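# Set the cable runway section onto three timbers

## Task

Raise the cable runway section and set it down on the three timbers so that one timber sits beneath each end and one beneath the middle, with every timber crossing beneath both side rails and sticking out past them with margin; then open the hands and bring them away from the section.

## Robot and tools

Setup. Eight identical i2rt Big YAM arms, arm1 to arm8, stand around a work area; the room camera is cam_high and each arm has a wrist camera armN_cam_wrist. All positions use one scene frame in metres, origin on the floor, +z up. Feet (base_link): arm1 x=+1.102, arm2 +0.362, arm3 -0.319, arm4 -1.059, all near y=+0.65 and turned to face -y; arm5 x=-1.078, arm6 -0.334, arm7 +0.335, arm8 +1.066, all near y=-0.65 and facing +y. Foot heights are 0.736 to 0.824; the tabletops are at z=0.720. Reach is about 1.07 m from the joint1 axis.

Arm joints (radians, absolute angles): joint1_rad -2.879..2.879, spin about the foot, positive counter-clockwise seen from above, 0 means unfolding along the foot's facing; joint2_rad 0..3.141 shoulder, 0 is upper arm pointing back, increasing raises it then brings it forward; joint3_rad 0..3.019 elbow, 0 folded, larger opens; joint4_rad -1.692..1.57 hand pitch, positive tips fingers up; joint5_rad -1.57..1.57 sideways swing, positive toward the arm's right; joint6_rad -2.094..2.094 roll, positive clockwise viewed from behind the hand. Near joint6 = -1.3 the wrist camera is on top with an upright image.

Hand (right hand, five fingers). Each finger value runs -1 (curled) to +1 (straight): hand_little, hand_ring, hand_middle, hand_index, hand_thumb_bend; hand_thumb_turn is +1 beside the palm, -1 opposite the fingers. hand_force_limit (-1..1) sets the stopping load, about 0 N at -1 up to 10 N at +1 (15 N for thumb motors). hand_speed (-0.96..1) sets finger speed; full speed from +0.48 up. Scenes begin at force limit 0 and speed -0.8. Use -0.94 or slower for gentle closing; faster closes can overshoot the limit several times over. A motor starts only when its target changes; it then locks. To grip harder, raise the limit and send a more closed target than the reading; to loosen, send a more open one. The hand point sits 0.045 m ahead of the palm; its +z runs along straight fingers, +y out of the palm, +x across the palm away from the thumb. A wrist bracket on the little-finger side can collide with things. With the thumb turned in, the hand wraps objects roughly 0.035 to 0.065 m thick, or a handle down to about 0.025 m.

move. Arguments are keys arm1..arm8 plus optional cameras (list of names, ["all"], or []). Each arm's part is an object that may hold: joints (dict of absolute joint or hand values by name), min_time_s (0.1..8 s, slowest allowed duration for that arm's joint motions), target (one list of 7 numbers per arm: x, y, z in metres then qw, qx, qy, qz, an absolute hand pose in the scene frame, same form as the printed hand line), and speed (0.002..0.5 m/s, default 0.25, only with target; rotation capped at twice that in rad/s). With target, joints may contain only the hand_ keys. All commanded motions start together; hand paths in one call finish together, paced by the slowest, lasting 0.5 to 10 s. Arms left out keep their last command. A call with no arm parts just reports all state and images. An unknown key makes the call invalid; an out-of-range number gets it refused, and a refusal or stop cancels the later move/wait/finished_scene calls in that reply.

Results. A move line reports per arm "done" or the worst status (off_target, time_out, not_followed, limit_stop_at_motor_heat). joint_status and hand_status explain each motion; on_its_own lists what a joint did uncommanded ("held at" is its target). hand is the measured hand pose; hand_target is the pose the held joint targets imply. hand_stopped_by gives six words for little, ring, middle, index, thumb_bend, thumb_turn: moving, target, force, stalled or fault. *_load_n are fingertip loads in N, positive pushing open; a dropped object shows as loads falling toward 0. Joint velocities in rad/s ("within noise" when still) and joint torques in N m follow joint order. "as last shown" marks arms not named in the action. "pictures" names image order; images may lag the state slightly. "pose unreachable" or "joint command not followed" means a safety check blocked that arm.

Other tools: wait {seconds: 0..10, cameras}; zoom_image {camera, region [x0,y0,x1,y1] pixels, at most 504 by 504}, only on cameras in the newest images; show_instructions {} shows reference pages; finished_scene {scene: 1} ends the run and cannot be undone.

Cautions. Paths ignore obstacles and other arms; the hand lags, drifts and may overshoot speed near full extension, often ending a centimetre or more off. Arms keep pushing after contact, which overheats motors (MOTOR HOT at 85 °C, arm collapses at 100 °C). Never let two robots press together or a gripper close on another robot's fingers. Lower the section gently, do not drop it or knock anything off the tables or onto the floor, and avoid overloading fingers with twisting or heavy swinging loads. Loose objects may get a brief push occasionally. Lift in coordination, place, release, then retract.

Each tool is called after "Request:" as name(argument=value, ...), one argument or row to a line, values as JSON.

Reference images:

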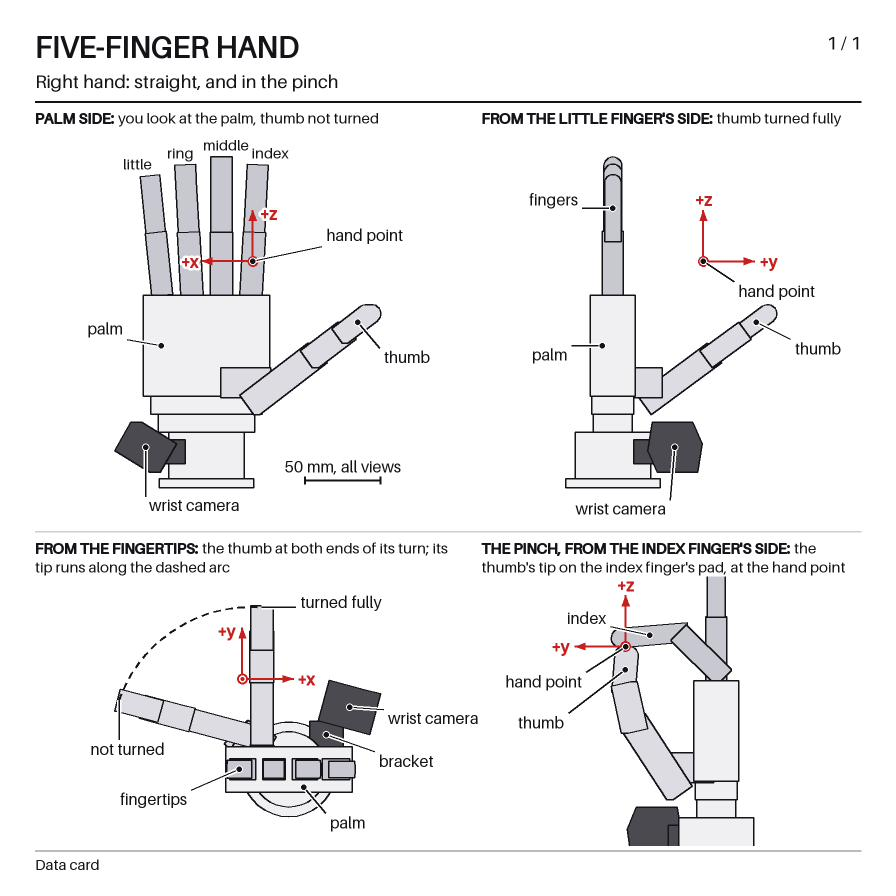

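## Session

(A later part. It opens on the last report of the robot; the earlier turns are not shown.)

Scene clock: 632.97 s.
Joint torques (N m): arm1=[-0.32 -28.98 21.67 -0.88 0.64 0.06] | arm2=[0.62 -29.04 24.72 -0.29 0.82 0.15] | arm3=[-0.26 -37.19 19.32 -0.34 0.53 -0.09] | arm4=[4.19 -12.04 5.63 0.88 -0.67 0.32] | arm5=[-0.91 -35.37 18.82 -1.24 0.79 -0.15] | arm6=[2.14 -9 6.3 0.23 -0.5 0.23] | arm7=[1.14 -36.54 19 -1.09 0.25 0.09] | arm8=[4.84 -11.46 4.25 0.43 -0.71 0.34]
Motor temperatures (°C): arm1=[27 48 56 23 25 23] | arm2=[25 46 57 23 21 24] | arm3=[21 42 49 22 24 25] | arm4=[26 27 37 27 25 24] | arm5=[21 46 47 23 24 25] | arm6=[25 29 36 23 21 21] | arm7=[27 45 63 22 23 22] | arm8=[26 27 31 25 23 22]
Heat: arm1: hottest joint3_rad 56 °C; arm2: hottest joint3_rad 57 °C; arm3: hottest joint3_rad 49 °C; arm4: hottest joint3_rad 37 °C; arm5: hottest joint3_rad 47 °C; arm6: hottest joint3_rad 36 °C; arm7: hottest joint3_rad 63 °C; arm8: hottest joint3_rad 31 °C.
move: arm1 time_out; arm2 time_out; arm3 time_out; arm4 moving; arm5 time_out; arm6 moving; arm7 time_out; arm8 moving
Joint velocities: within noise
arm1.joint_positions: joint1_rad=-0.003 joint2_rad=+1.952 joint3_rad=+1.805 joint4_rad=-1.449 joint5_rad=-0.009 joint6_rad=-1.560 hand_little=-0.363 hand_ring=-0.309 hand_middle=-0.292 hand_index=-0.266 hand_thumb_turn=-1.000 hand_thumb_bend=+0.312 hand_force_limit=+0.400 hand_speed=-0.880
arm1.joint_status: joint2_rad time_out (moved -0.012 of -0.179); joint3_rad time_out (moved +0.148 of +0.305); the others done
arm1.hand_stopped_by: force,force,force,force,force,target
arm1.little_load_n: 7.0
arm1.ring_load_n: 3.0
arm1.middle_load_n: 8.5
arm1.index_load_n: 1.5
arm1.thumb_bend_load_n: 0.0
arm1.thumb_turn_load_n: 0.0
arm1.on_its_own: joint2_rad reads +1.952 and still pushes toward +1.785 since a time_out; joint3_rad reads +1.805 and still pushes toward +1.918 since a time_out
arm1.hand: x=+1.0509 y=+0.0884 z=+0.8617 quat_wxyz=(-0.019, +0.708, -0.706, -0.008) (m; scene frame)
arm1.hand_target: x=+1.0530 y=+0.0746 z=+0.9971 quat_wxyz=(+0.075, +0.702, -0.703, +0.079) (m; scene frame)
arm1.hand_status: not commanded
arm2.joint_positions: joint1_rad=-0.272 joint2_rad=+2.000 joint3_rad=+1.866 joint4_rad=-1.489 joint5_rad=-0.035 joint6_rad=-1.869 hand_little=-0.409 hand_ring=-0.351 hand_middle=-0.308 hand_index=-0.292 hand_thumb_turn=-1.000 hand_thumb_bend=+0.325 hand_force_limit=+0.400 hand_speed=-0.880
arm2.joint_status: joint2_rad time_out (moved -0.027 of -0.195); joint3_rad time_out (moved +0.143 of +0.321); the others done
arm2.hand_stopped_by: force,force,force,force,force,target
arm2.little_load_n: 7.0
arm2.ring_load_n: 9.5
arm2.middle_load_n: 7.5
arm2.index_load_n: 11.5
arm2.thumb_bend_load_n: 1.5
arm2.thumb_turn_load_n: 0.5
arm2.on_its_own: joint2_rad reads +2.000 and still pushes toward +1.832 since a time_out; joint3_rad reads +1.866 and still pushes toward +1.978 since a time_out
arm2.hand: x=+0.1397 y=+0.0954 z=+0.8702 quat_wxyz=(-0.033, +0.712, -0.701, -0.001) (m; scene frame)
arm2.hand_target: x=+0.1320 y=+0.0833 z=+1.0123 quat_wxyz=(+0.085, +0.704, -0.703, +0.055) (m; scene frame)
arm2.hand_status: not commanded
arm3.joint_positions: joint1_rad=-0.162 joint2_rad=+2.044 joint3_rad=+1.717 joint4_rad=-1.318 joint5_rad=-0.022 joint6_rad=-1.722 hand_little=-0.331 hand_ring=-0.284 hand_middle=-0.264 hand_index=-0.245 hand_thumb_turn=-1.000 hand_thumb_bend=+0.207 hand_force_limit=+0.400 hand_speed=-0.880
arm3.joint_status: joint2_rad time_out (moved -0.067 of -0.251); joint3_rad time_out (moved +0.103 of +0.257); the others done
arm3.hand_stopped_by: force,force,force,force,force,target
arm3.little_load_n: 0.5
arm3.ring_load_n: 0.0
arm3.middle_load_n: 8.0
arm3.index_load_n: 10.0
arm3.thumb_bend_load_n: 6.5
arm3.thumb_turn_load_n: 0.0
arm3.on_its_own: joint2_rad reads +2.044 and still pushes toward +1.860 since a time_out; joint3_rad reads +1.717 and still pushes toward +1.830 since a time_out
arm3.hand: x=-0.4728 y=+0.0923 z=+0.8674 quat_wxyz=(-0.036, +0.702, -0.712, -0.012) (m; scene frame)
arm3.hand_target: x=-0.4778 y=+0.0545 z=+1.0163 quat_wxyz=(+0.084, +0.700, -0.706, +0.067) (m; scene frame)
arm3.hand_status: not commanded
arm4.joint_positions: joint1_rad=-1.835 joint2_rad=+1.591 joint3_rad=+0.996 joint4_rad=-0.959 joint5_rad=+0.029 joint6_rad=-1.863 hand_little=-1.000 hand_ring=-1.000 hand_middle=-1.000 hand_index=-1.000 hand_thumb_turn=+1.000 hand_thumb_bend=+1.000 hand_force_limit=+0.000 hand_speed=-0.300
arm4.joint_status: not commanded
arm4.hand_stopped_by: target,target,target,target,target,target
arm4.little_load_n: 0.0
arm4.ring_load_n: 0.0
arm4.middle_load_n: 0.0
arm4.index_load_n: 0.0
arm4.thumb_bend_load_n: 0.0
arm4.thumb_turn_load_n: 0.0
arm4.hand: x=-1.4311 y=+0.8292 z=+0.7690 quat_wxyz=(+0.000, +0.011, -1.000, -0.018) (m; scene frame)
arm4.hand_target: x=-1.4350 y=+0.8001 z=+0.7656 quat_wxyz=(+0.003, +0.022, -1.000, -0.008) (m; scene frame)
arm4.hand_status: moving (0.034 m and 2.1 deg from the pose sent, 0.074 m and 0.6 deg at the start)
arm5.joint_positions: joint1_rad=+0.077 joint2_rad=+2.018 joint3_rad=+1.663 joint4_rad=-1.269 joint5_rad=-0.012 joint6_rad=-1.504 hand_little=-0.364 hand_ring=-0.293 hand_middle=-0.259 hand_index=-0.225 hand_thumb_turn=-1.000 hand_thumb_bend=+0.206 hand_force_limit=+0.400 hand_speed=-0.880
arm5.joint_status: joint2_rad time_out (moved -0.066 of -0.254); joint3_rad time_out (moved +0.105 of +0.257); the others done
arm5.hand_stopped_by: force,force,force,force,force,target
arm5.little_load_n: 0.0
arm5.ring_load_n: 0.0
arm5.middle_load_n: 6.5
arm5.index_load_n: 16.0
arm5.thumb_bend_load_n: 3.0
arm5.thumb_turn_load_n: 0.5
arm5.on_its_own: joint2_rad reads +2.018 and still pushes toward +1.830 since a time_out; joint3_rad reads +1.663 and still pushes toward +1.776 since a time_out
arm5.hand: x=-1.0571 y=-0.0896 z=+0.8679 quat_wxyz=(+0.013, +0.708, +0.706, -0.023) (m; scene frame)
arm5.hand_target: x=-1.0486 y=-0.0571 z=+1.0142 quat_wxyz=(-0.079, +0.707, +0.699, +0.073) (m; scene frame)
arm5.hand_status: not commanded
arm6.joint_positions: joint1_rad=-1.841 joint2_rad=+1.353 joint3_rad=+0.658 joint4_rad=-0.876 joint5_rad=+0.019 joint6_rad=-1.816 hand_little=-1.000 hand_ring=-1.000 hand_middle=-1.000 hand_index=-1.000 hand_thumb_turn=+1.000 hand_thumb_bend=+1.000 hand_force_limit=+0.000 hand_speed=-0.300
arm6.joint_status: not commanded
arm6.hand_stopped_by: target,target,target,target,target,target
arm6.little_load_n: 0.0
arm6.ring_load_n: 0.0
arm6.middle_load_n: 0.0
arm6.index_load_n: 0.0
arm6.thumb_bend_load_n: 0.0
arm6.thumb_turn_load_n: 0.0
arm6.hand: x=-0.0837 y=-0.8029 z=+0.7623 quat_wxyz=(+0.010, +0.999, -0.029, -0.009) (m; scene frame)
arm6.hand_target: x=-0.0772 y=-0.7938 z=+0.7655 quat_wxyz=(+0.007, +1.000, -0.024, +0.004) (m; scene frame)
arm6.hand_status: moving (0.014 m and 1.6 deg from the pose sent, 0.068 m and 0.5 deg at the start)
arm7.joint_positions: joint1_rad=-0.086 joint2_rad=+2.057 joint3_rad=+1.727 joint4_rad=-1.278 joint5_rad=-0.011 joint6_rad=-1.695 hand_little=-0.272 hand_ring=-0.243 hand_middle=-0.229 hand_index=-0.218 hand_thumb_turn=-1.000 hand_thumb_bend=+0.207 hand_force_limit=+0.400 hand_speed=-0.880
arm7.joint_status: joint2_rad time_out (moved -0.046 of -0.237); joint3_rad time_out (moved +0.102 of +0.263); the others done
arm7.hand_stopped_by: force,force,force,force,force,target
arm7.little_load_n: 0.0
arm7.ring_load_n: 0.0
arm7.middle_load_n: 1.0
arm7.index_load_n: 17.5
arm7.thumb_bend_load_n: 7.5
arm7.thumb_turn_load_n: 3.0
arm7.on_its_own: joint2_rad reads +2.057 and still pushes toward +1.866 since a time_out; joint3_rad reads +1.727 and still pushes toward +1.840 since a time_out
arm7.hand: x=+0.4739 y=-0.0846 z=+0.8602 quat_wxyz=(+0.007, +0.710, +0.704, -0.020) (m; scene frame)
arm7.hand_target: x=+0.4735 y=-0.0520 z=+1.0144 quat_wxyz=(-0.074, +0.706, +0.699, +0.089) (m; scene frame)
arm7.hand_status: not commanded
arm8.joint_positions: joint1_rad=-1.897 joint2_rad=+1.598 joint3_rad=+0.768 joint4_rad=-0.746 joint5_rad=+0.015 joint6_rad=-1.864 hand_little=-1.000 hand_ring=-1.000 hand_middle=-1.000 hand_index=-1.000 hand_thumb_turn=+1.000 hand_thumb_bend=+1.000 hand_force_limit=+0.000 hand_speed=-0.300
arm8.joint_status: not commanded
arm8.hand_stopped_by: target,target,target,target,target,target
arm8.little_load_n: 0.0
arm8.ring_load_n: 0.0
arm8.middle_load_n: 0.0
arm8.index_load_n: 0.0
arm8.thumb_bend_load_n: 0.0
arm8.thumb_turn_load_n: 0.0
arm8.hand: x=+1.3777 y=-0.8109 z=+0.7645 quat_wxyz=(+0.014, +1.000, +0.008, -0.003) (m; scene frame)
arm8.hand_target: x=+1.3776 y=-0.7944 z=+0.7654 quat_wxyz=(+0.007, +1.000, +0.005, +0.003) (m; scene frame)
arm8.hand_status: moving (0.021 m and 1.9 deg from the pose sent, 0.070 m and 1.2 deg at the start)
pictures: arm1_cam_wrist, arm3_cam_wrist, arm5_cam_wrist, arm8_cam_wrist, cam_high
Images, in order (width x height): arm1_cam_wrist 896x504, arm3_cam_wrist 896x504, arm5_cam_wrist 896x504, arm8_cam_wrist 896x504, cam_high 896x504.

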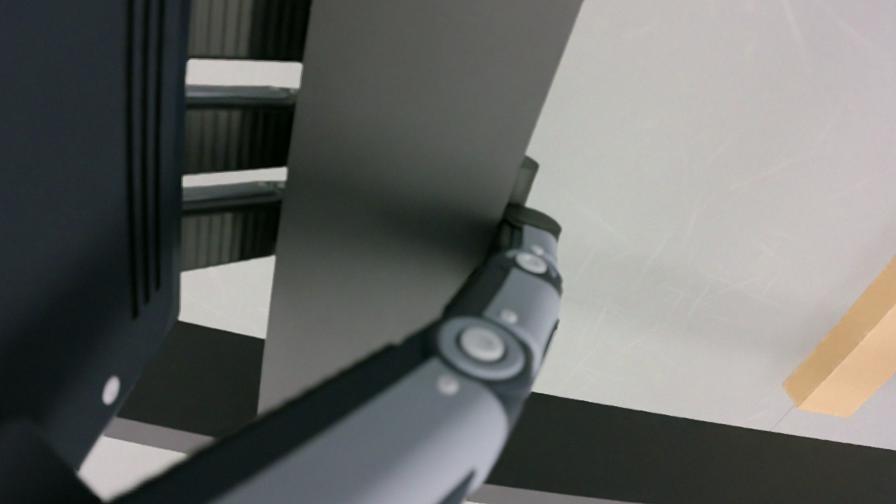

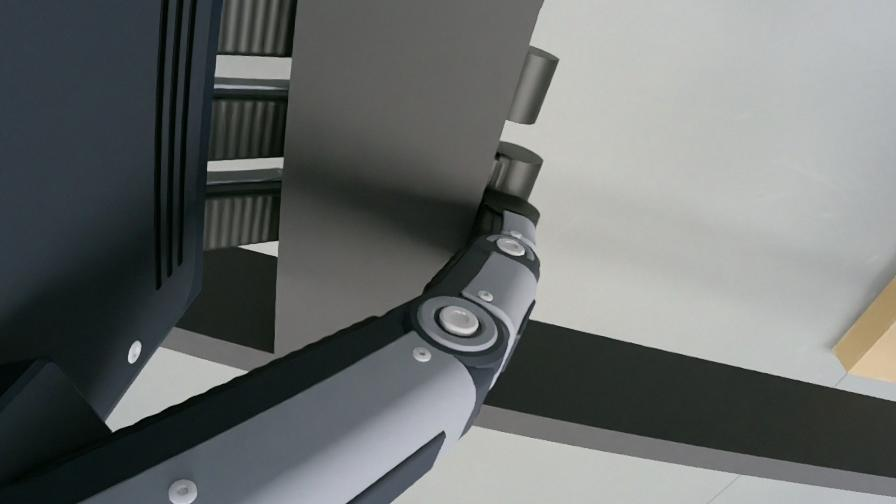

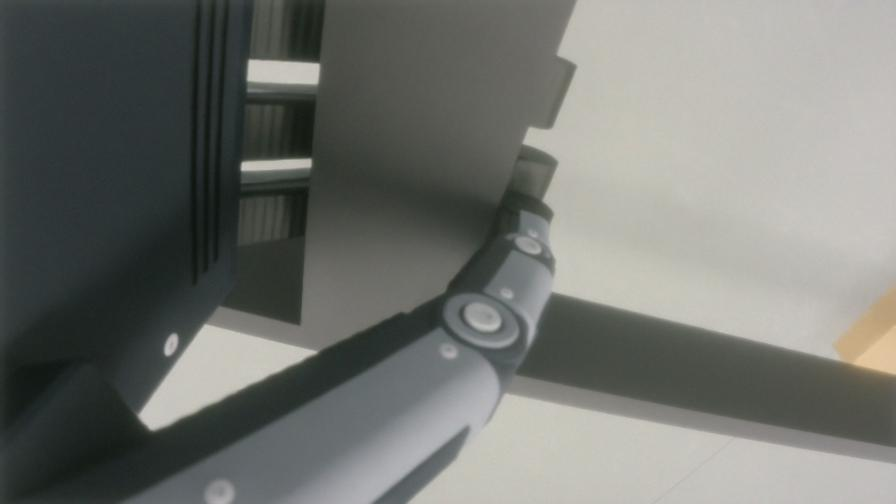

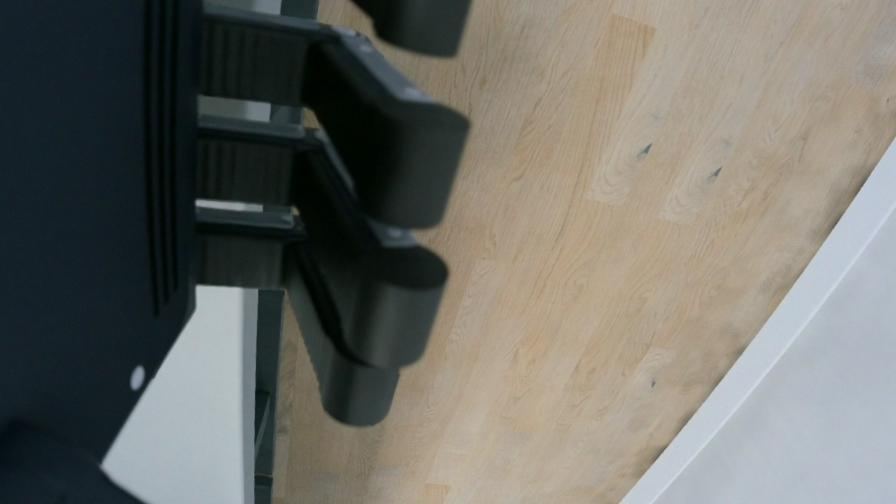

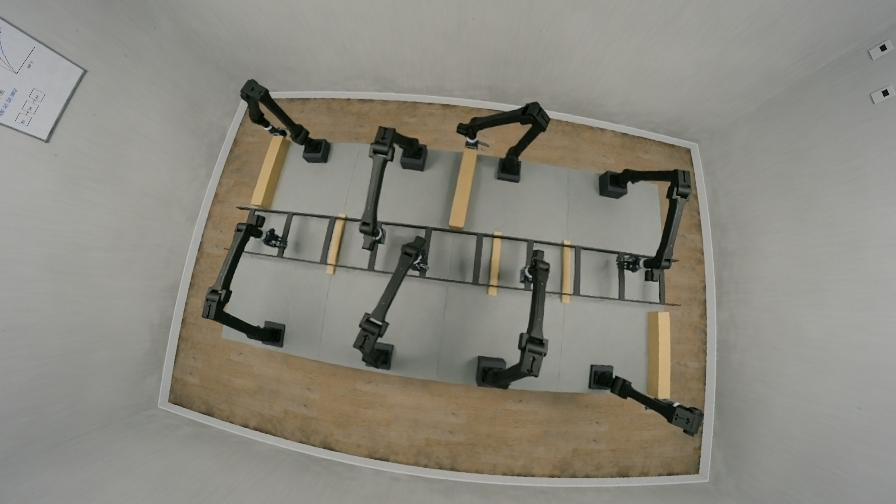

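Request:
move(
  arm1={"joints": {"joint2_rad": 1.765, "joint3_rad": 1.965, "joint4_rad": -1.515}, "min_time_s": 2},
  arm2={"joints": {"joint2_rad": 1.812, "joint3_rad": 2.026, "joint4_rad": -1.55}, "min_time_s": 2},
  arm3={"joints": {"joint2_rad": 1.835, "joint3_rad": 1.880, "joint4_rad": -1.355}, "min_time_s": 2},
  arm5={"joints": {"joint2_rad": 1.800, "joint3_rad": 1.828, "joint4_rad": -1.315}, "min_time_s": 2},
  arm7={"joints": {"joint2_rad": 1.830, "joint3_rad": 1.895, "joint4_rad": -1.325}, "min_time_s": 2},
  arm8={"target": [1.378, -0.765, 0.765, 0, 1, 0, 0], "speed": 0.1},
  arm6={"target": [-0.078, -0.765, 0.765, 0, 0.9996, -0.0288, 0], "speed": 0.1},
  arm4={"target": [-1.433, 0.765, 0.765, 0, -0.0166, 0.9999, 0], "speed": 0.1},
  cameras=["arm5_cam_wrist", "arm7_cam_wrist", "cam_high"],
)

Scene clock: 664.63 s.
Joint torques (N m): arm1=[-0.26 -28.1 18.84 -1.28 0.65 0.04] | arm2=[0.73 -28.28 20.41 -1.05 0.82 0.14] | arm3=[-0.26 -36.95 16.7 -0.32 0.53 -0.09] | arm4=[3.14 -11.69 5.81 0.58 -0.96 0.27] | arm5=[-1.03 -35.66 16.64 -1.06 0.81 -0.14] | arm6=[2.49 -8.64 6.38 -0.17 -1.08 0.36] | arm7=[0.79 -37.36 16.4 -1.8 0.4 0.1] | arm8=[5.01 -11.16 4.33 0.1 -1.2 0.46]
Motor temperatures (°C): arm1=[27 47 65 23 25 23] | arm2=[25 52 65 23 21 24] | arm3=[21 50 54 22 24 25] | arm4=[27 28 36 27 25 24] | arm5=[21 48 51 23 24 25] | arm6=[25 29 35 23 22 21] | arm7=[27 49 66 22 23 22] | arm8=[26 28 30 25 23 22]
Heat: arm1: hottest joint3_rad 65 °C; arm2: hottest joint3_rad 65 °C; arm3: hottest joint3_rad 54 °C; arm4: hottest joint3_rad 36 °C; arm5: hottest joint3_rad 51 °C; arm6: hottest joint3_rad 35 °C; arm7: hottest joint3_rad 66 °C; arm8: hottest joint3_rad 30 °C.
move: arm1 time_out; arm2 time_out; arm3 time_out; arm4 off_target; arm5 time_out; arm6 off_target; arm7 time_out; arm8 off_target
Joint velocities: within noise
arm1.joint_positions: joint1_rad=-0.003 joint2_rad=+1.930 joint3_rad=+1.813 joint4_rad=-1.485 joint5_rad=-0.011 joint6_rad=-1.560 hand_little=-0.363 hand_ring=-0.309 hand_middle=-0.292 hand_index=-0.266 hand_thumb_turn=-1.000 hand_thumb_bend=+0.312 hand_force_limit=+0.400 hand_speed=-0.880
arm1.joint_status: joint2_rad time_out (moved -0.022 of -0.187); joint3_rad time_out (moved +0.008 of +0.160); the others done
arm1.hand_stopped_by: force,force,force,force,force,target
arm1.little_load_n: 6.0
arm1.ring_load_n: 3.0
arm1.middle_load_n: 8.5
arm1.index_load_n: 2.0
arm1.thumb_bend_load_n: 0.5
arm1.thumb_turn_load_n: 0.0
arm1.on_its_own: joint2_rad reads +1.930 and still pushes toward +1.765 since a time_out; joint3_rad reads +1.813 and still pushes toward +1.926 since a time_out
arm1.hand: x=+1.0510 y=+0.0953 z=+0.8778 quat_wxyz=(-0.021, +0.708, -0.706, -0.009) (m; scene frame)
arm1.hand_target: x=+1.0527 y=+0.0867 z=+1.0099 quat_wxyz=(+0.070, +0.703, -0.704, +0.074) (m; scene frame)
arm1.hand_status: not commanded
arm2.joint_positions: joint1_rad=-0.274 joint2_rad=+1.973 joint3_rad=+1.866 joint4_rad=-1.510 joint5_rad=-0.035 joint6_rad=-1.872 hand_little=-0.409 hand_ring=-0.351 hand_middle=-0.308 hand_index=-0.292 hand_thumb_turn=-1.000 hand_thumb_bend=+0.325 hand_force_limit=+0.400 hand_speed=-0.880
arm2.joint_status: joint2_rad time_out (moved -0.027 of -0.188); joint3_rad time_out (moved +0.000 of +0.160); the others done
arm2.hand_stopped_by: force,force,force,force,force,target
arm2.little_load_n: 9.5
arm2.ring_load_n: 10.0
arm2.middle_load_n: 7.0
arm2.index_load_n: 8.5
arm2.thumb_bend_load_n: 2.0
arm2.thumb_turn_load_n: 0.0
arm2.on_its_own: joint2_rad reads +1.973 and still pushes toward +1.812 since a time_out; joint3_rad reads +1.866 and still pushes toward +1.978 since a time_out
arm2.hand: x=+0.1407 y=+0.1010 z=+0.8859 quat_wxyz=(-0.031, +0.713, -0.700, +0.000) (m; scene frame)
arm2.hand_target: x=+0.1360 y=+0.0966 z=+1.0220 quat_wxyz=(+0.075, +0.705, -0.703, +0.049) (m; scene frame)
arm2.hand_status: not commanded
arm3.joint_positions: joint1_rad=-0.162 joint2_rad=+2.019 joint3_rad=+1.723 joint4_rad=-1.349 joint5_rad=-0.022 joint6_rad=-1.722 hand_little=-0.331 hand_ring=-0.284 hand_middle=-0.264 hand_index=-0.245 hand_thumb_turn=-1.000 hand_thumb_bend=+0.207 hand_force_limit=+0.400 hand_speed=-0.880
arm3.joint_status: joint2_rad time_out (moved -0.025 of -0.209); joint3_rad time_out (moved +0.005 of +0.163); the others done
arm3.hand_stopped_by: force,force,force,force,force,target
arm3.little_load_n: 1.0
arm3.ring_load_n: 0.0
arm3.middle_load_n: 8.0
arm3.index_load_n: 10.5
arm3.thumb_bend_load_n: 7.0
arm3.thumb_turn_load_n: 0.5
arm3.on_its_own: joint2_rad reads +2.019 and still pushes toward +1.835 since a time_out; joint3_rad reads +1.723 and still pushes toward +1.835 since a time_out
arm3.hand: x=-0.4721 y=+0.0965 z=+0.8843 quat_wxyz=(-0.037, +0.702, -0.712, -0.012) (m; scene frame)
arm3.hand_target: x=-0.4765 y=+0.0629 z=+1.0321 quat_wxyz=(+0.084, +0.700, -0.706, +0.067) (m; scene frame)
arm3.hand_status: not commanded
arm4.joint_positions: joint1_rad=-1.745 joint2_rad=+1.579 joint3_rad=+0.980 joint4_rad=-0.968 joint5_rad=+0.021 joint6_rad=-1.772 hand_little=-1.000 hand_ring=-1.000 hand_middle=-1.000 hand_index=-1.000 hand_thumb_turn=+1.000 hand_thumb_bend=+1.000 hand_force_limit=+0.000 hand_speed=-0.300
arm4.joint_status: not commanded
arm4.hand_stopped_by: target,target,target,target,target,target
arm4.little_load_n: 0.0
arm4.ring_load_n: 0.0
arm4.middle_load_n: 0.0
arm4.index_load_n: 0.0
arm4.thumb_bend_load_n: 0.0
arm4.thumb_turn_load_n: 0.0
arm4.hand: x=-1.4313 y=+0.7895 z=+0.7681 quat_wxyz=(-0.004, +0.011, -1.000, -0.013) (m; scene frame)
arm4.hand_target: x=-1.4301 y=+0.7654 z=+0.7649 quat_wxyz=(-0.005, +0.017, -1.000, +0.002) (m; scene frame)
arm4.hand_status: off_target (0.025 m and 1.6 deg from the pose sent, 0.064 m and 2.1 deg at the start)
arm5.joint_positions: joint1_rad=+0.077 joint2_rad=+1.992 joint3_rad=+1.672 joint4_rad=-1.283 joint5_rad=-0.012 joint6_rad=-1.504 hand_little=-0.364 hand_ring=-0.293 hand_middle=-0.259 hand_index=-0.225 hand_thumb_turn=-1.000 hand_thumb_bend=+0.206 hand_force_limit=+0.400 hand_speed=-0.880
arm5.joint_status: joint2_rad time_out (moved -0.026 of -0.218); joint3_rad time_out (moved +0.009 of +0.165); the others done
arm5.hand_stopped_by: force,force,force,force,force,target
arm5.little_load_n: 0.0
arm5.ring_load_n: 0.5
arm5.middle_load_n: 7.0
arm5.index_load_n: 14.5
arm5.thumb_bend_load_n: 3.0
arm5.thumb_turn_load_n: 0.0
arm5.on_its_own: joint2_rad reads +1.992 and still pushes toward +1.800 since a time_out; joint3_rad reads +1.672 and still pushes toward +1.785 since a time_out
arm5.hand: x=-1.0571 y=-0.0876 z=+0.8853 quat_wxyz=(+0.005, +0.708, +0.706, -0.016) (m; scene frame)
arm5.hand_target: x=-1.0484 y=-0.0596 z=+1.0346 quat_wxyz=(-0.090, +0.706, +0.698, +0.082) (m; scene frame)
arm5.hand_status: not commanded
arm6.joint_positions: joint1_rad=-1.760 joint2_rad=+1.341 joint3_rad=+0.647 joint4_rad=-0.876 joint5_rad=+0.021 joint6_rad=-1.735 hand_little=-1.000 hand_ring=-1.000 hand_middle=-1.000 hand_index=-1.000 hand_thumb_turn=+1.000 hand_thumb_bend=+1.000 hand_force_limit=+0.000 hand_speed=-0.300
arm6.joint_status: not commanded
arm6.hand_stopped_by: target,target,target,target,target,target
arm6.little_load_n: 0.0
arm6.ring_load_n: 0.0
arm6.middle_load_n: 0.0
arm6.index_load_n: 0.0
arm6.thumb_bend_load_n: -0.5
arm6.thumb_turn_load_n: 0.0
arm6.hand: x=-0.0812 y=-0.7788 z=+0.7622 quat_wxyz=(+0.011, +0.999, -0.029, -0.009) (m; scene frame)
arm6.hand_target: x=-0.0782 y=-0.7654 z=+0.7646 quat_wxyz=(-0.001, +1.000, -0.029, +0.000) (m; scene frame)
arm6.hand_status: off_target (0.014 m and 1.6 deg from the pose sent, 0.038 m and 1.6 deg at the start)
arm7.joint_positions: joint1_rad=-0.087 joint2_rad=+2.032 joint3_rad=+1.736 joint4_rad=-1.283 joint5_rad=-0.014 joint6_rad=-1.703 hand_little=-0.272 hand_ring=-0.243 hand_middle=-0.229 hand_index=-0.218 hand_thumb_turn=-1.000 hand_thumb_bend=+0.207 hand_force_limit=+0.400 hand_speed=-0.880
arm7.joint_status: joint2_rad time_out (moved -0.025 of -0.227); joint3_rad time_out (moved +0.009 of +0.168); the others done
arm7.hand_stopped_by: force,force,force,force,force,target
arm7.little_load_n: 0.0
arm7.ring_load_n: 0.0
arm7.middle_load_n: 2.5
arm7.index_load_n: 14.0
arm7.thumb_bend_load_n: 8.0
arm7.thumb_turn_load_n: 1.5
arm7.on_its_own: joint2_rad reads +2.032 and still pushes toward +1.830 since a time_out; joint3_rad reads +1.736 and still pushes toward +1.848 since a time_out
arm7.hand: x=+0.4743 y=-0.0799 z=+0.8774 quat_wxyz=(-0.003, +0.707, +0.707, -0.009) (m; scene frame)
arm7.hand_target: x=+0.4732 y=-0.0559 z=+1.0388 quat_wxyz=(-0.083, +0.702, +0.700, +0.101) (m; scene frame)
arm7.hand_status: not commanded
arm8.joint_positions: joint1_rad=-1.828 joint2_rad=+1.592 joint3_rad=+0.760 joint4_rad=-0.746 joint5_rad=+0.012 joint6_rad=-1.795 hand_little=-1.000 hand_ring=-1.000 hand_middle=-1.000 hand_index=-1.000 hand_thumb_turn=+1.000 hand_thumb_bend=+1.000 hand_force_limit=+0.000 hand_speed=-0.300
arm8.joint_status: not commanded
arm8.hand_stopped_by: target,target,target,target,target,target
arm8.little_load_n: 0.0
arm8.ring_load_n: 0.0
arm8.middle_load_n: 0.0
arm8.index_load_n: 0.0
arm8.thumb_bend_load_n: 0.0
arm8.thumb_turn_load_n: 0.0
arm8.hand: x=+1.3811 y=-0.7857 z=+0.7642 quat_wxyz=(+0.013, +1.000, +0.008, -0.003) (m; scene frame)
arm8.hand_target: x=+1.3778 y=-0.7659 z=+0.7645 quat_wxyz=(+0.000, +1.000, +0.001, +0.000) (m; scene frame)
arm8.hand_status: off_target (0.021 m and 1.8 deg from the pose sent, 0.046 m and 1.9 deg at the start)
pictures: arm5_cam_wrist, arm7_cam_wrist, cam_high
Images, in order (width x height): arm5_cam_wrist 896x504, arm7_cam_wrist 896x504, cam_high 896x504.

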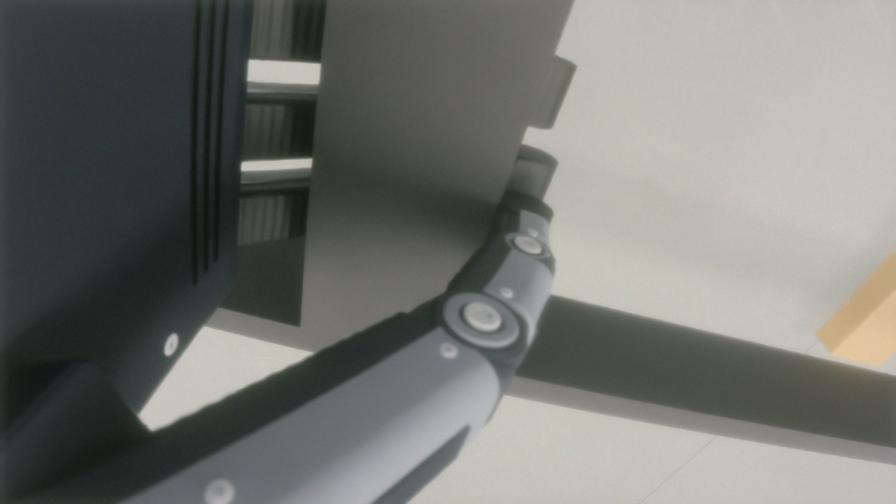

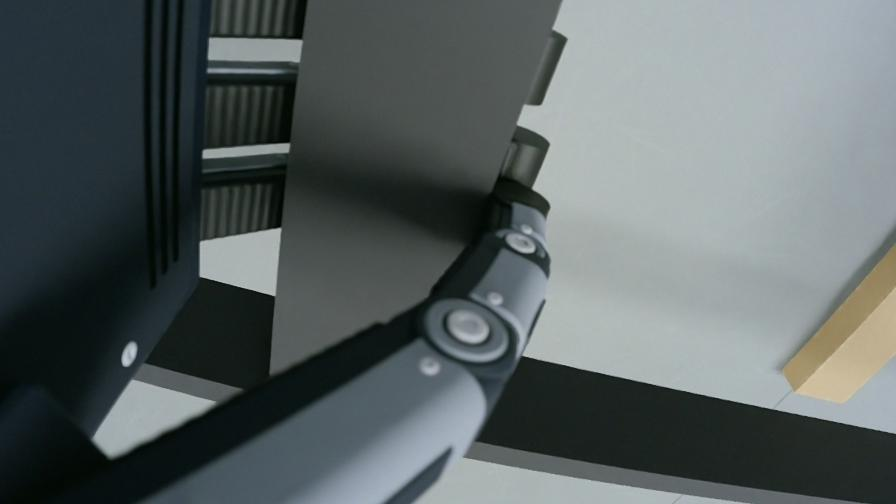

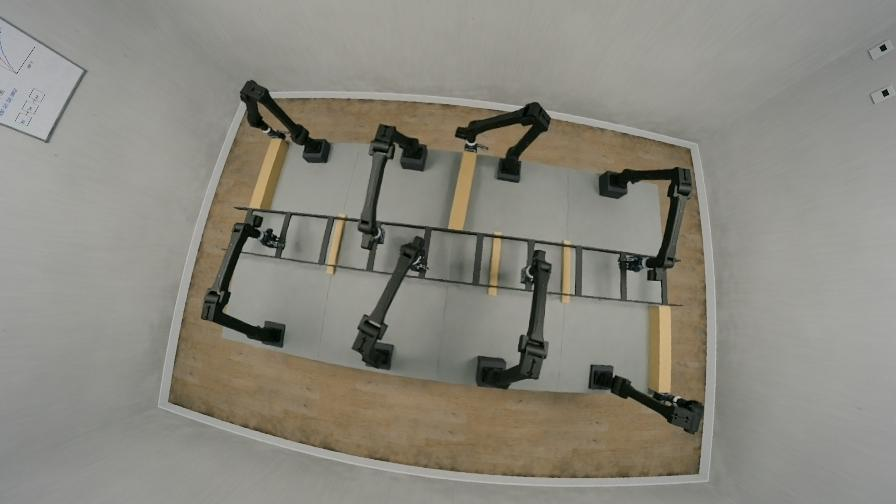

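Request:
move(
  arm8={"target": [1.378, -0.33, 0.765, 0, 1, 0, 0], "speed": 0.13},
  arm6={"target": [-0.052, -0.335, 0.765, 0, 0.9996, -0.0288, 0], "speed": 0.13},
  arm4={"target": [-1.418, 0.325, 0.765, 0, -0.0166, 0.9999, 0], "speed": 0.13},
  cameras=["arm8_cam_wrist", "arm6_cam_wrist", "arm4_cam_wrist", "cam_high"],
)

Scene clock: 682.53 s.
Joint torques (N m): arm1=[0.03 -28.69 18.7 -1.21 0.66 0.07] | arm2=[0.67 -28.16 20.22 -1.13 0.82 0.15] | arm3=[-0.21 -36.95 16.61 -0.32 0.53 -0.09] | arm4=[3.31 -12.98 12.21 0.59 -0.43 0.06] | arm5=[-0.91 -35.55 16.5 -1.09 0.8 -0.15] | arm6=[2.37 -11.22 11.95 0.09 -0.63 0.38] | arm7=[-0.21 -37.83 16.29 -1.65 0.41 0.11] | arm8=[4.78 -12.22 11.69 0.46 -0.78 0.34]
Motor temperatures (°C): arm1=[27 44 62 23 25 23] | arm2=[25 56 66 23 21 24] | arm3=[21 56 54 22 24 25] | arm4=[27 29 36 27 26 24] | arm5=[21 49 56 23 25 25] | arm6=[25 29 36 23 22 21] | arm7=[27 57 76 22 23 22] | arm8=[26 27 30 25 24 22]
Heat: arm1: hottest joint3_rad 62 °C; arm2: hottest joint3_rad 66 °C; arm3: hottest joint2_rad 56 °C; arm4: hottest joint3_rad 36 °C; arm5: hottest joint3_rad 56 °C; arm6: hottest joint3_rad 36 °C; arm7: hottest joint3_rad 76 °C; arm8: hottest joint3_rad 30 °C.
move: arm4 off_target; arm6 off_target; arm8 off_target
Joint velocities: within noise
arm1, arm2, arm3, arm5, arm7: as last shown
arm1.middle_load_n: 9.0
arm1.index_load_n: 2.5
arm1.thumb_bend_load_n: 0.0
arm1.thumb_turn_load_n: 0.5
arm1.on_its_own: joint2_rad reads +1.930 and still pushes toward +1.765 since a time_out; joint3_rad reads +1.813 and still pushes toward +1.926 since a time_out
arm2.index_load_n: 8.0
arm2.thumb_turn_load_n: 0.5
arm2.on_its_own: joint2_rad reads +1.973 and still pushes toward +1.812 since a time_out; joint3_rad reads +1.866 and still pushes toward +1.978 since a time_out
arm3.little_load_n: 0.5
arm3.thumb_bend_load_n: 7.5
arm3.thumb_turn_load_n: 0.0
arm3.on_its_own: joint2_rad reads +2.019 and still pushes toward +1.835 since a time_out; joint3_rad reads +1.723 and still pushes toward +1.835 since a time_out
arm4.joint_positions: joint1_rad=-0.827 joint2_rad=+1.851 joint3_rad=+1.353 joint4_rad=-1.091 joint5_rad=+0.021 joint6_rad=-0.823 hand_little=-1.000 hand_ring=-1.000 hand_middle=-1.000 hand_index=-1.000 hand_thumb_turn=+1.000 hand_thumb_bend=+1.000 hand_force_limit=+0.000 hand_speed=-0.300
arm4.joint_status: not commanded
arm4.hand_stopped_by: target,target,target,target,target,target
arm4.little_load_n: 0.0
arm4.ring_load_n: -0.5
arm4.middle_load_n: 0.0
arm4.index_load_n: 0.0
arm4.thumb_bend_load_n: 0.0
arm4.thumb_turn_load_n: 0.0
arm4.hand: x=-1.4169 y=+0.3626 z=+0.7668 quat_wxyz=(-0.003, -0.004, -1.000, -0.016) (m; scene frame)
arm4.hand_target: x=-1.4163 y=+0.3274 z=+0.7657 quat_wxyz=(+0.002, +0.012, -1.000, -0.002) (m; scene frame)
arm4.hand_status: off_target (0.038 m and 3.0 deg from the pose sent, 0.465 m and 1.6 deg at the start)
arm5.index_load_n: 15.0
arm5.on_its_own: joint2_rad reads +1.992 and still pushes toward +1.800 since a time_out; joint3_rad reads +1.672 and still pushes toward +1.785 since a time_out
arm6.joint_positions: joint1_rad=-0.689 joint2_rad=+1.746 joint3_rad=+1.137 joint4_rad=-0.987 joint5_rad=+0.021 joint6_rad=-0.670 hand_little=-1.000 hand_ring=-1.000 hand_middle=-1.000 hand_index=-1.000 hand_thumb_turn=+1.000 hand_thumb_bend=+1.000 hand_force_limit=+0.000 hand_speed=-0.300
arm6.joint_status: not commanded
arm6.hand_stopped_by: target,target,target,target,target,target
arm6.little_load_n: 0.0
arm6.ring_load_n: 0.0
arm6.middle_load_n: 0.0
arm6.index_load_n: 0.0
arm6.thumb_bend_load_n: -0.5
arm6.thumb_turn_load_n: 0.0
arm6.hand: x=-0.0594 y=-0.3662 z=+0.7649 quat_wxyz=(+0.017, +1.000, -0.026, -0.007) (m; scene frame)
arm6.hand_target: x=-0.0545 y=-0.3367 z=+0.7660 quat_wxyz=(+0.000, +1.000, -0.028, -0.002) (m; scene frame)
arm6.hand_status: off_target (0.032 m and 2.1 deg from the pose sent, 0.445 m and 1.6 deg at the start)
arm7.little_load_n: 0.5
arm7.middle_load_n: 3.0
arm7.on_its_own: joint2_rad reads +2.032 and still pushes toward +1.830 since a time_out; joint3_rad reads +1.736 and still pushes toward +1.848 since a time_out
arm8.joint_positions: joint1_rad=-0.822 joint2_rad=+1.857 joint3_rad=+1.163 joint4_rad=-0.918 joint5_rad=+0.000 joint6_rad=-0.781 hand_little=-1.000 hand_ring=-1.000 hand_middle=-1.000 hand_index=-1.000 hand_thumb_turn=+1.000 hand_thumb_bend=+1.000 hand_force_limit=+0.000 hand_speed=-0.300
arm8.joint_status: not commanded
arm8.hand_stopped_by: target,target,target,target,target,target
arm8.little_load_n: 0.0
arm8.ring_load_n: 0.0
arm8.middle_load_n: 0.0
arm8.index_load_n: 0.0
arm8.thumb_bend_load_n: 0.0
arm8.thumb_turn_load_n: 0.0
arm8.hand: x=+1.3685 y=-0.3689 z=+0.7647 quat_wxyz=(+0.022, +1.000, +0.004, -0.012) (m; scene frame)
arm8.hand_target: x=+1.3749 y=-0.3321 z=+0.7665 quat_wxyz=(+0.000, +1.000, +0.000, -0.003) (m; scene frame)
arm8.hand_status: off_target (0.040 m and 3.0 deg from the pose sent, 0.456 m and 1.8 deg at the start)
pictures: arm4_cam_wrist, arm6_cam_wrist, arm8_cam_wrist, cam_high
Images, in order (width x height): arm4_cam_wrist 896x504, arm6_cam_wrist 896x504, arm8_cam_wrist 896x504, cam_high 896x504.

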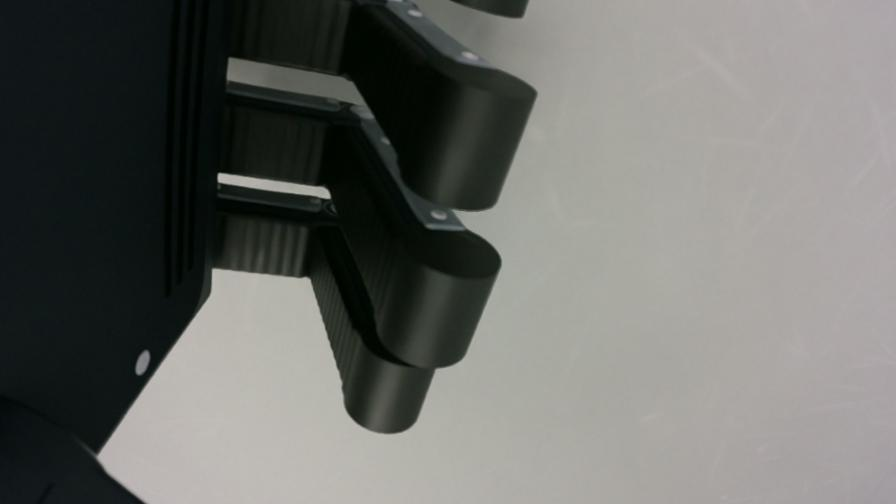

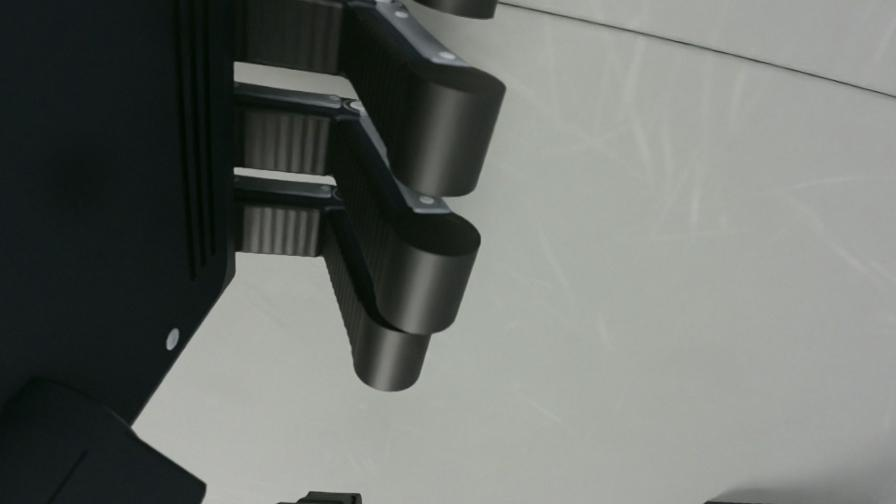

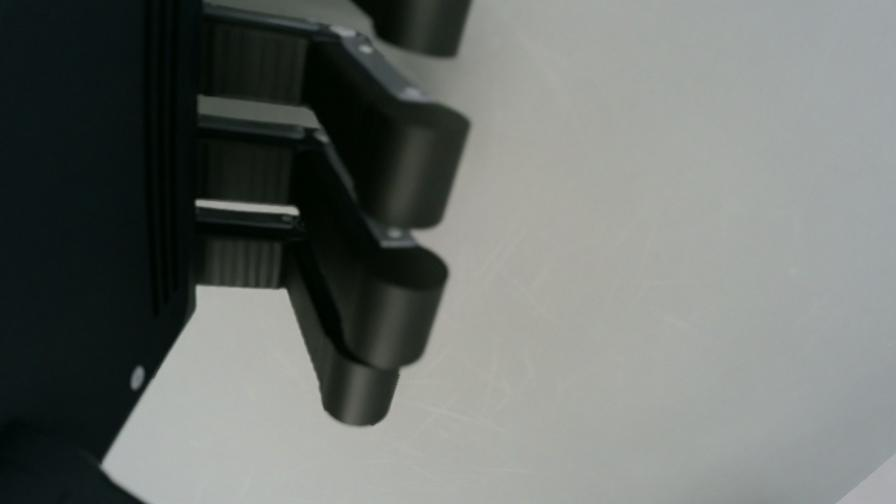

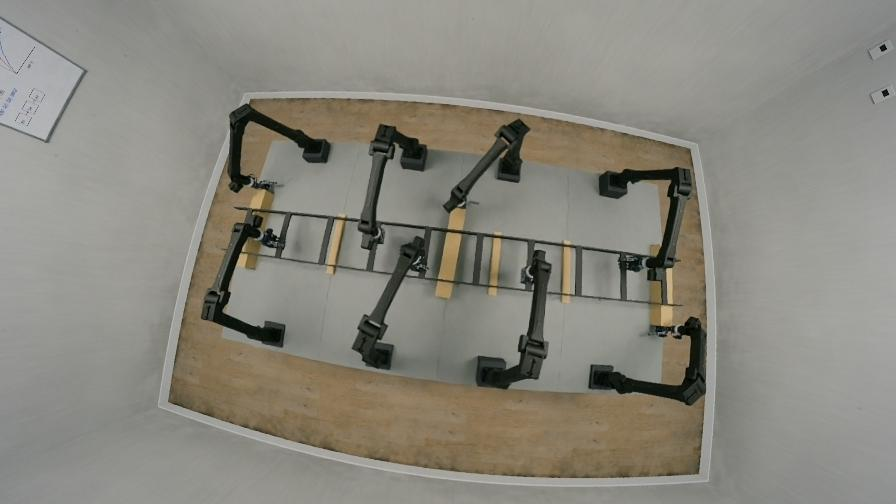

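Request:
move(
  arm8={"target": [1.380, -0.307, 0.765, 0, 1, 0, 0], "speed": 0.1},
  arm6={"target": [-0.050, -0.312, 0.765, 0, 0.9996, -0.0288, 0], "speed": 0.1},
  arm4={"target": [-1.416, 0.305, 0.765, 0, -0.0166, 0.9999, 0], "speed": 0.1},
  cameras=["cam_high"],
)

Request:
zoom_image(
  camera="cam_high",
  region=[220, 170, 480, 310],
)

Request:
zoom_image(
  camera="cam_high",
  region=[430, 180, 710, 350],
)

Scene clock: 704.43 s.
Joint torques (N m): arm1=[0.38 -28.57 18.67 -1.32 0.65 0.02] | arm2=[0.67 -28.28 20.29 -1.07 0.82 0.14] | arm3=[-0.26 -36.95 16.59 -0.32 0.53 -0.1] | arm4=[3.72 -13.39 12.51 0.81 -0.63 0.01] | arm5=[-0.85 -35.55 16.49 -1.07 0.79 -0.16] | arm6=[2.49 -11.99 12.36 0.18 -0.53 0.4] | arm7=[0.62 -37.89 16.21 -1.61 0.4 0.09] | arm8=[4.84 -12.75 12.22 0.62 -0.67 0.37]
Motor temperatures (°C): arm1=[27 43 61 23 25 23] | arm2=[25 58 67 23 21 24] | arm3=[21 59 55 22 24 25] | arm4=[27 30 39 27 25 24] | arm5=[21 50 59 23 25 25] | arm6=[25 30 37 22 22 21] | arm7=[27 62 81 22 23 22] | arm8=[26 28 32 25 24 22]
Heat: arm1: hottest joint3_rad 61 °C; arm2: hottest joint3_rad 67 °C; arm3: hottest joint2_rad 59 °C; arm4: hottest joint3_rad 39 °C; arm5: hottest joint3_rad 59 °C; arm6: hottest joint3_rad 37 °C; arm7: hottest joint3_rad 81 °C; arm8: hottest joint3_rad 32 °C.
move: arm4 off_target; arm6 off_target; arm8 off_target
Joint velocities: within noise
arm1, arm2, arm3, arm5, arm7: as last shown
arm1.ring_load_n: 2.5
arm1.middle_load_n: 8.5
arm1.on_its_own: joint2_rad reads +1.930 and still pushes toward +1.765 since a time_out; joint3_rad reads +1.813 and still pushes toward +1.926 since a time_out
arm2.ring_load_n: 9.5
arm2.thumb_turn_load_n: 0.0
arm2.on_its_own: joint2_rad reads +1.973 and still pushes toward +1.812 since a time_out; joint3_rad reads +1.866 and still pushes toward +1.978 since a time_out
arm3.thumb_bend_load_n: 7.0
arm3.thumb_turn_load_n: 0.5
arm3.on_its_own: joint2_rad reads +2.019 and still pushes toward +1.835 since a time_out; joint3_rad reads +1.723 and still pushes toward +1.835 since a time_out
arm4.joint_positions: joint1_rad=-0.805 joint2_rad=+1.880 joint3_rad=+1.396 joint4_rad=-1.111 joint5_rad=+0.021 joint6_rad=-0.798 hand_little=-1.000 hand_ring=-1.000 hand_middle=-1.000 hand_index=-1.000 hand_thumb_turn=+1.000 hand_thumb_bend=+1.000 hand_force_limit=+0.000 hand_speed=-0.300
arm4.joint_status: not commanded
arm4.hand_stopped_by: target,target,target,target,target,target
arm4.little_load_n: 0.0
arm4.ring_load_n: 0.5
arm4.middle_load_n: 0.0
arm4.index_load_n: 0.0
arm4.thumb_bend_load_n: 0.0
arm4.thumb_turn_load_n: 0.0
arm4.hand: x=-1.4168 y=+0.3465 z=+0.7668 quat_wxyz=(-0.005, -0.006, -1.000, -0.018) (m; scene frame)
arm4.hand_target: x=-1.4144 y=+0.3065 z=+0.7657 quat_wxyz=(+0.001, +0.016, -1.000, +0.001) (m; scene frame)
arm4.hand_status: off_target (0.042 m and 3.3 deg from the pose sent, 0.058 m and 3.0 deg at the start)
arm5.thumb_turn_load_n: -0.5
arm5.on_its_own: joint2_rad reads +1.992 and still pushes toward +1.800 since a time_out; joint3_rad reads +1.672 and still pushes toward +1.785 since a time_out
arm6.joint_positions: joint1_rad=-0.665 joint2_rad=+1.788 joint3_rad=+1.195 joint4_rad=-1.008 joint5_rad=+0.021 joint6_rad=-0.646 hand_little=-1.000 hand_ring=-1.000 hand_middle=-1.000 hand_index=-1.000 hand_thumb_turn=+1.000 hand_thumb_bend=+1.000 hand_force_limit=+0.000 hand_speed=-0.300
arm6.joint_status: not commanded
arm6.hand_stopped_by: target,target,target,target,target,target
arm6.little_load_n: 0.0
arm6.ring_load_n: 0.0
arm6.middle_load_n: 0.0
arm6.index_load_n: 0.0
arm6.thumb_bend_load_n: 0.0
arm6.thumb_turn_load_n: 0.0
arm6.hand: x=-0.0568 y=-0.3458 z=+0.7644 quat_wxyz=(+0.019, +0.999, -0.026, -0.008) (m; scene frame)
arm6.hand_target: x=-0.0513 y=-0.3134 z=+0.7658 quat_wxyz=(+0.000, +1.000, -0.028, +0.000) (m; scene frame)
arm6.hand_status: off_target (0.034 m and 2.4 deg from the pose sent, 0.055 m and 2.1 deg at the start)
arm7.ring_load_n: 0.5
arm7.on_its_own: joint2_rad reads +2.032 and still pushes toward +1.830 since a time_out; joint3_rad reads +1.736 and still pushes toward +1.848 since a time_out
arm8.joint_positions: joint1_rad=-0.797 joint2_rad=+1.894 joint3_rad=+1.221 joint4_rad=-0.944 joint5_rad=+0.000 joint6_rad=-0.756 hand_little=-1.000 hand_ring=-1.000 hand_middle=-1.000 hand_index=-1.000 hand_thumb_turn=+1.000 hand_thumb_bend=+1.000 hand_force_limit=+0.000 hand_speed=-0.300
arm8.joint_status: not commanded
arm8.hand_stopped_by: target,target,target,target,target,target
arm8.little_load_n: 0.5
arm8.ring_load_n: 0.0
arm8.middle_load_n: 0.0
arm8.index_load_n: 0.0
arm8.thumb_bend_load_n: 0.0
arm8.thumb_turn_load_n: 0.0
arm8.hand: x=+1.3710 y=-0.3489 z=+0.7642 quat_wxyz=(+0.025, +1.000, +0.004, -0.014) (m; scene frame)
arm8.hand_target: x=+1.3784 y=-0.3085 z=+0.7665 quat_wxyz=(-0.001, +1.000, +0.000, +0.000) (m; scene frame)
arm8.hand_status: off_target (0.043 m and 3.3 deg from the pose sent, 0.063 m and 3.0 deg at the start)
pictures: cam_high
Images, in order (width x height): cam_high 896x504.

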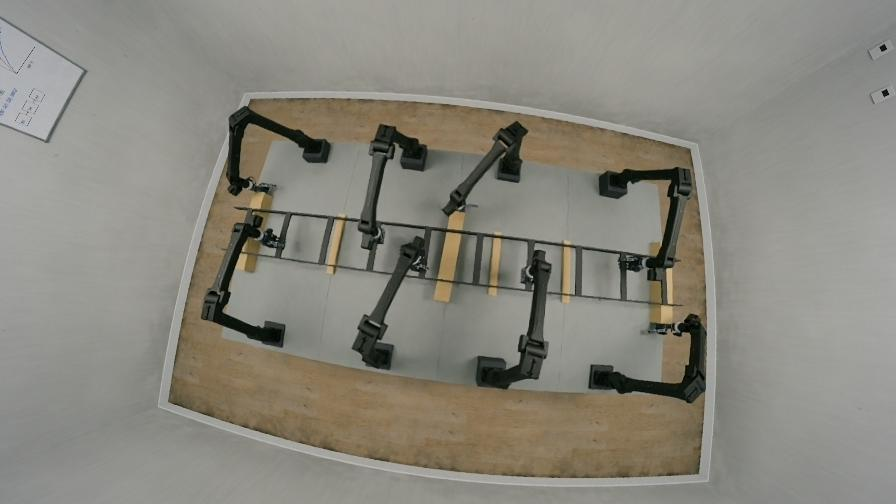

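Scaled by 1.938 from the camera's 896x504 image, which has a finer 1280x720 frame.

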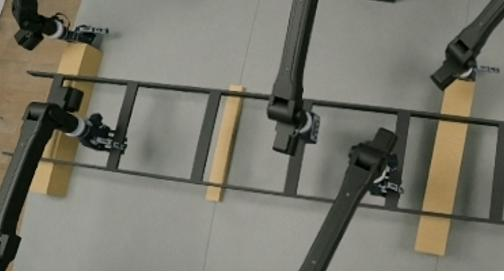

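Scaled by 1.800 from the camera's 896x504 image, which has a finer 1280x720 frame.

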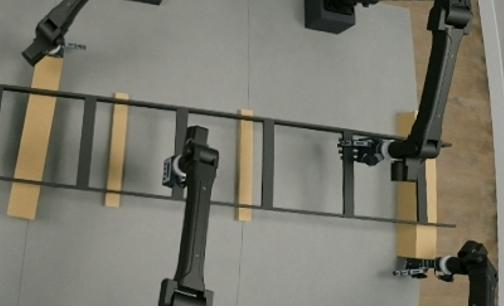

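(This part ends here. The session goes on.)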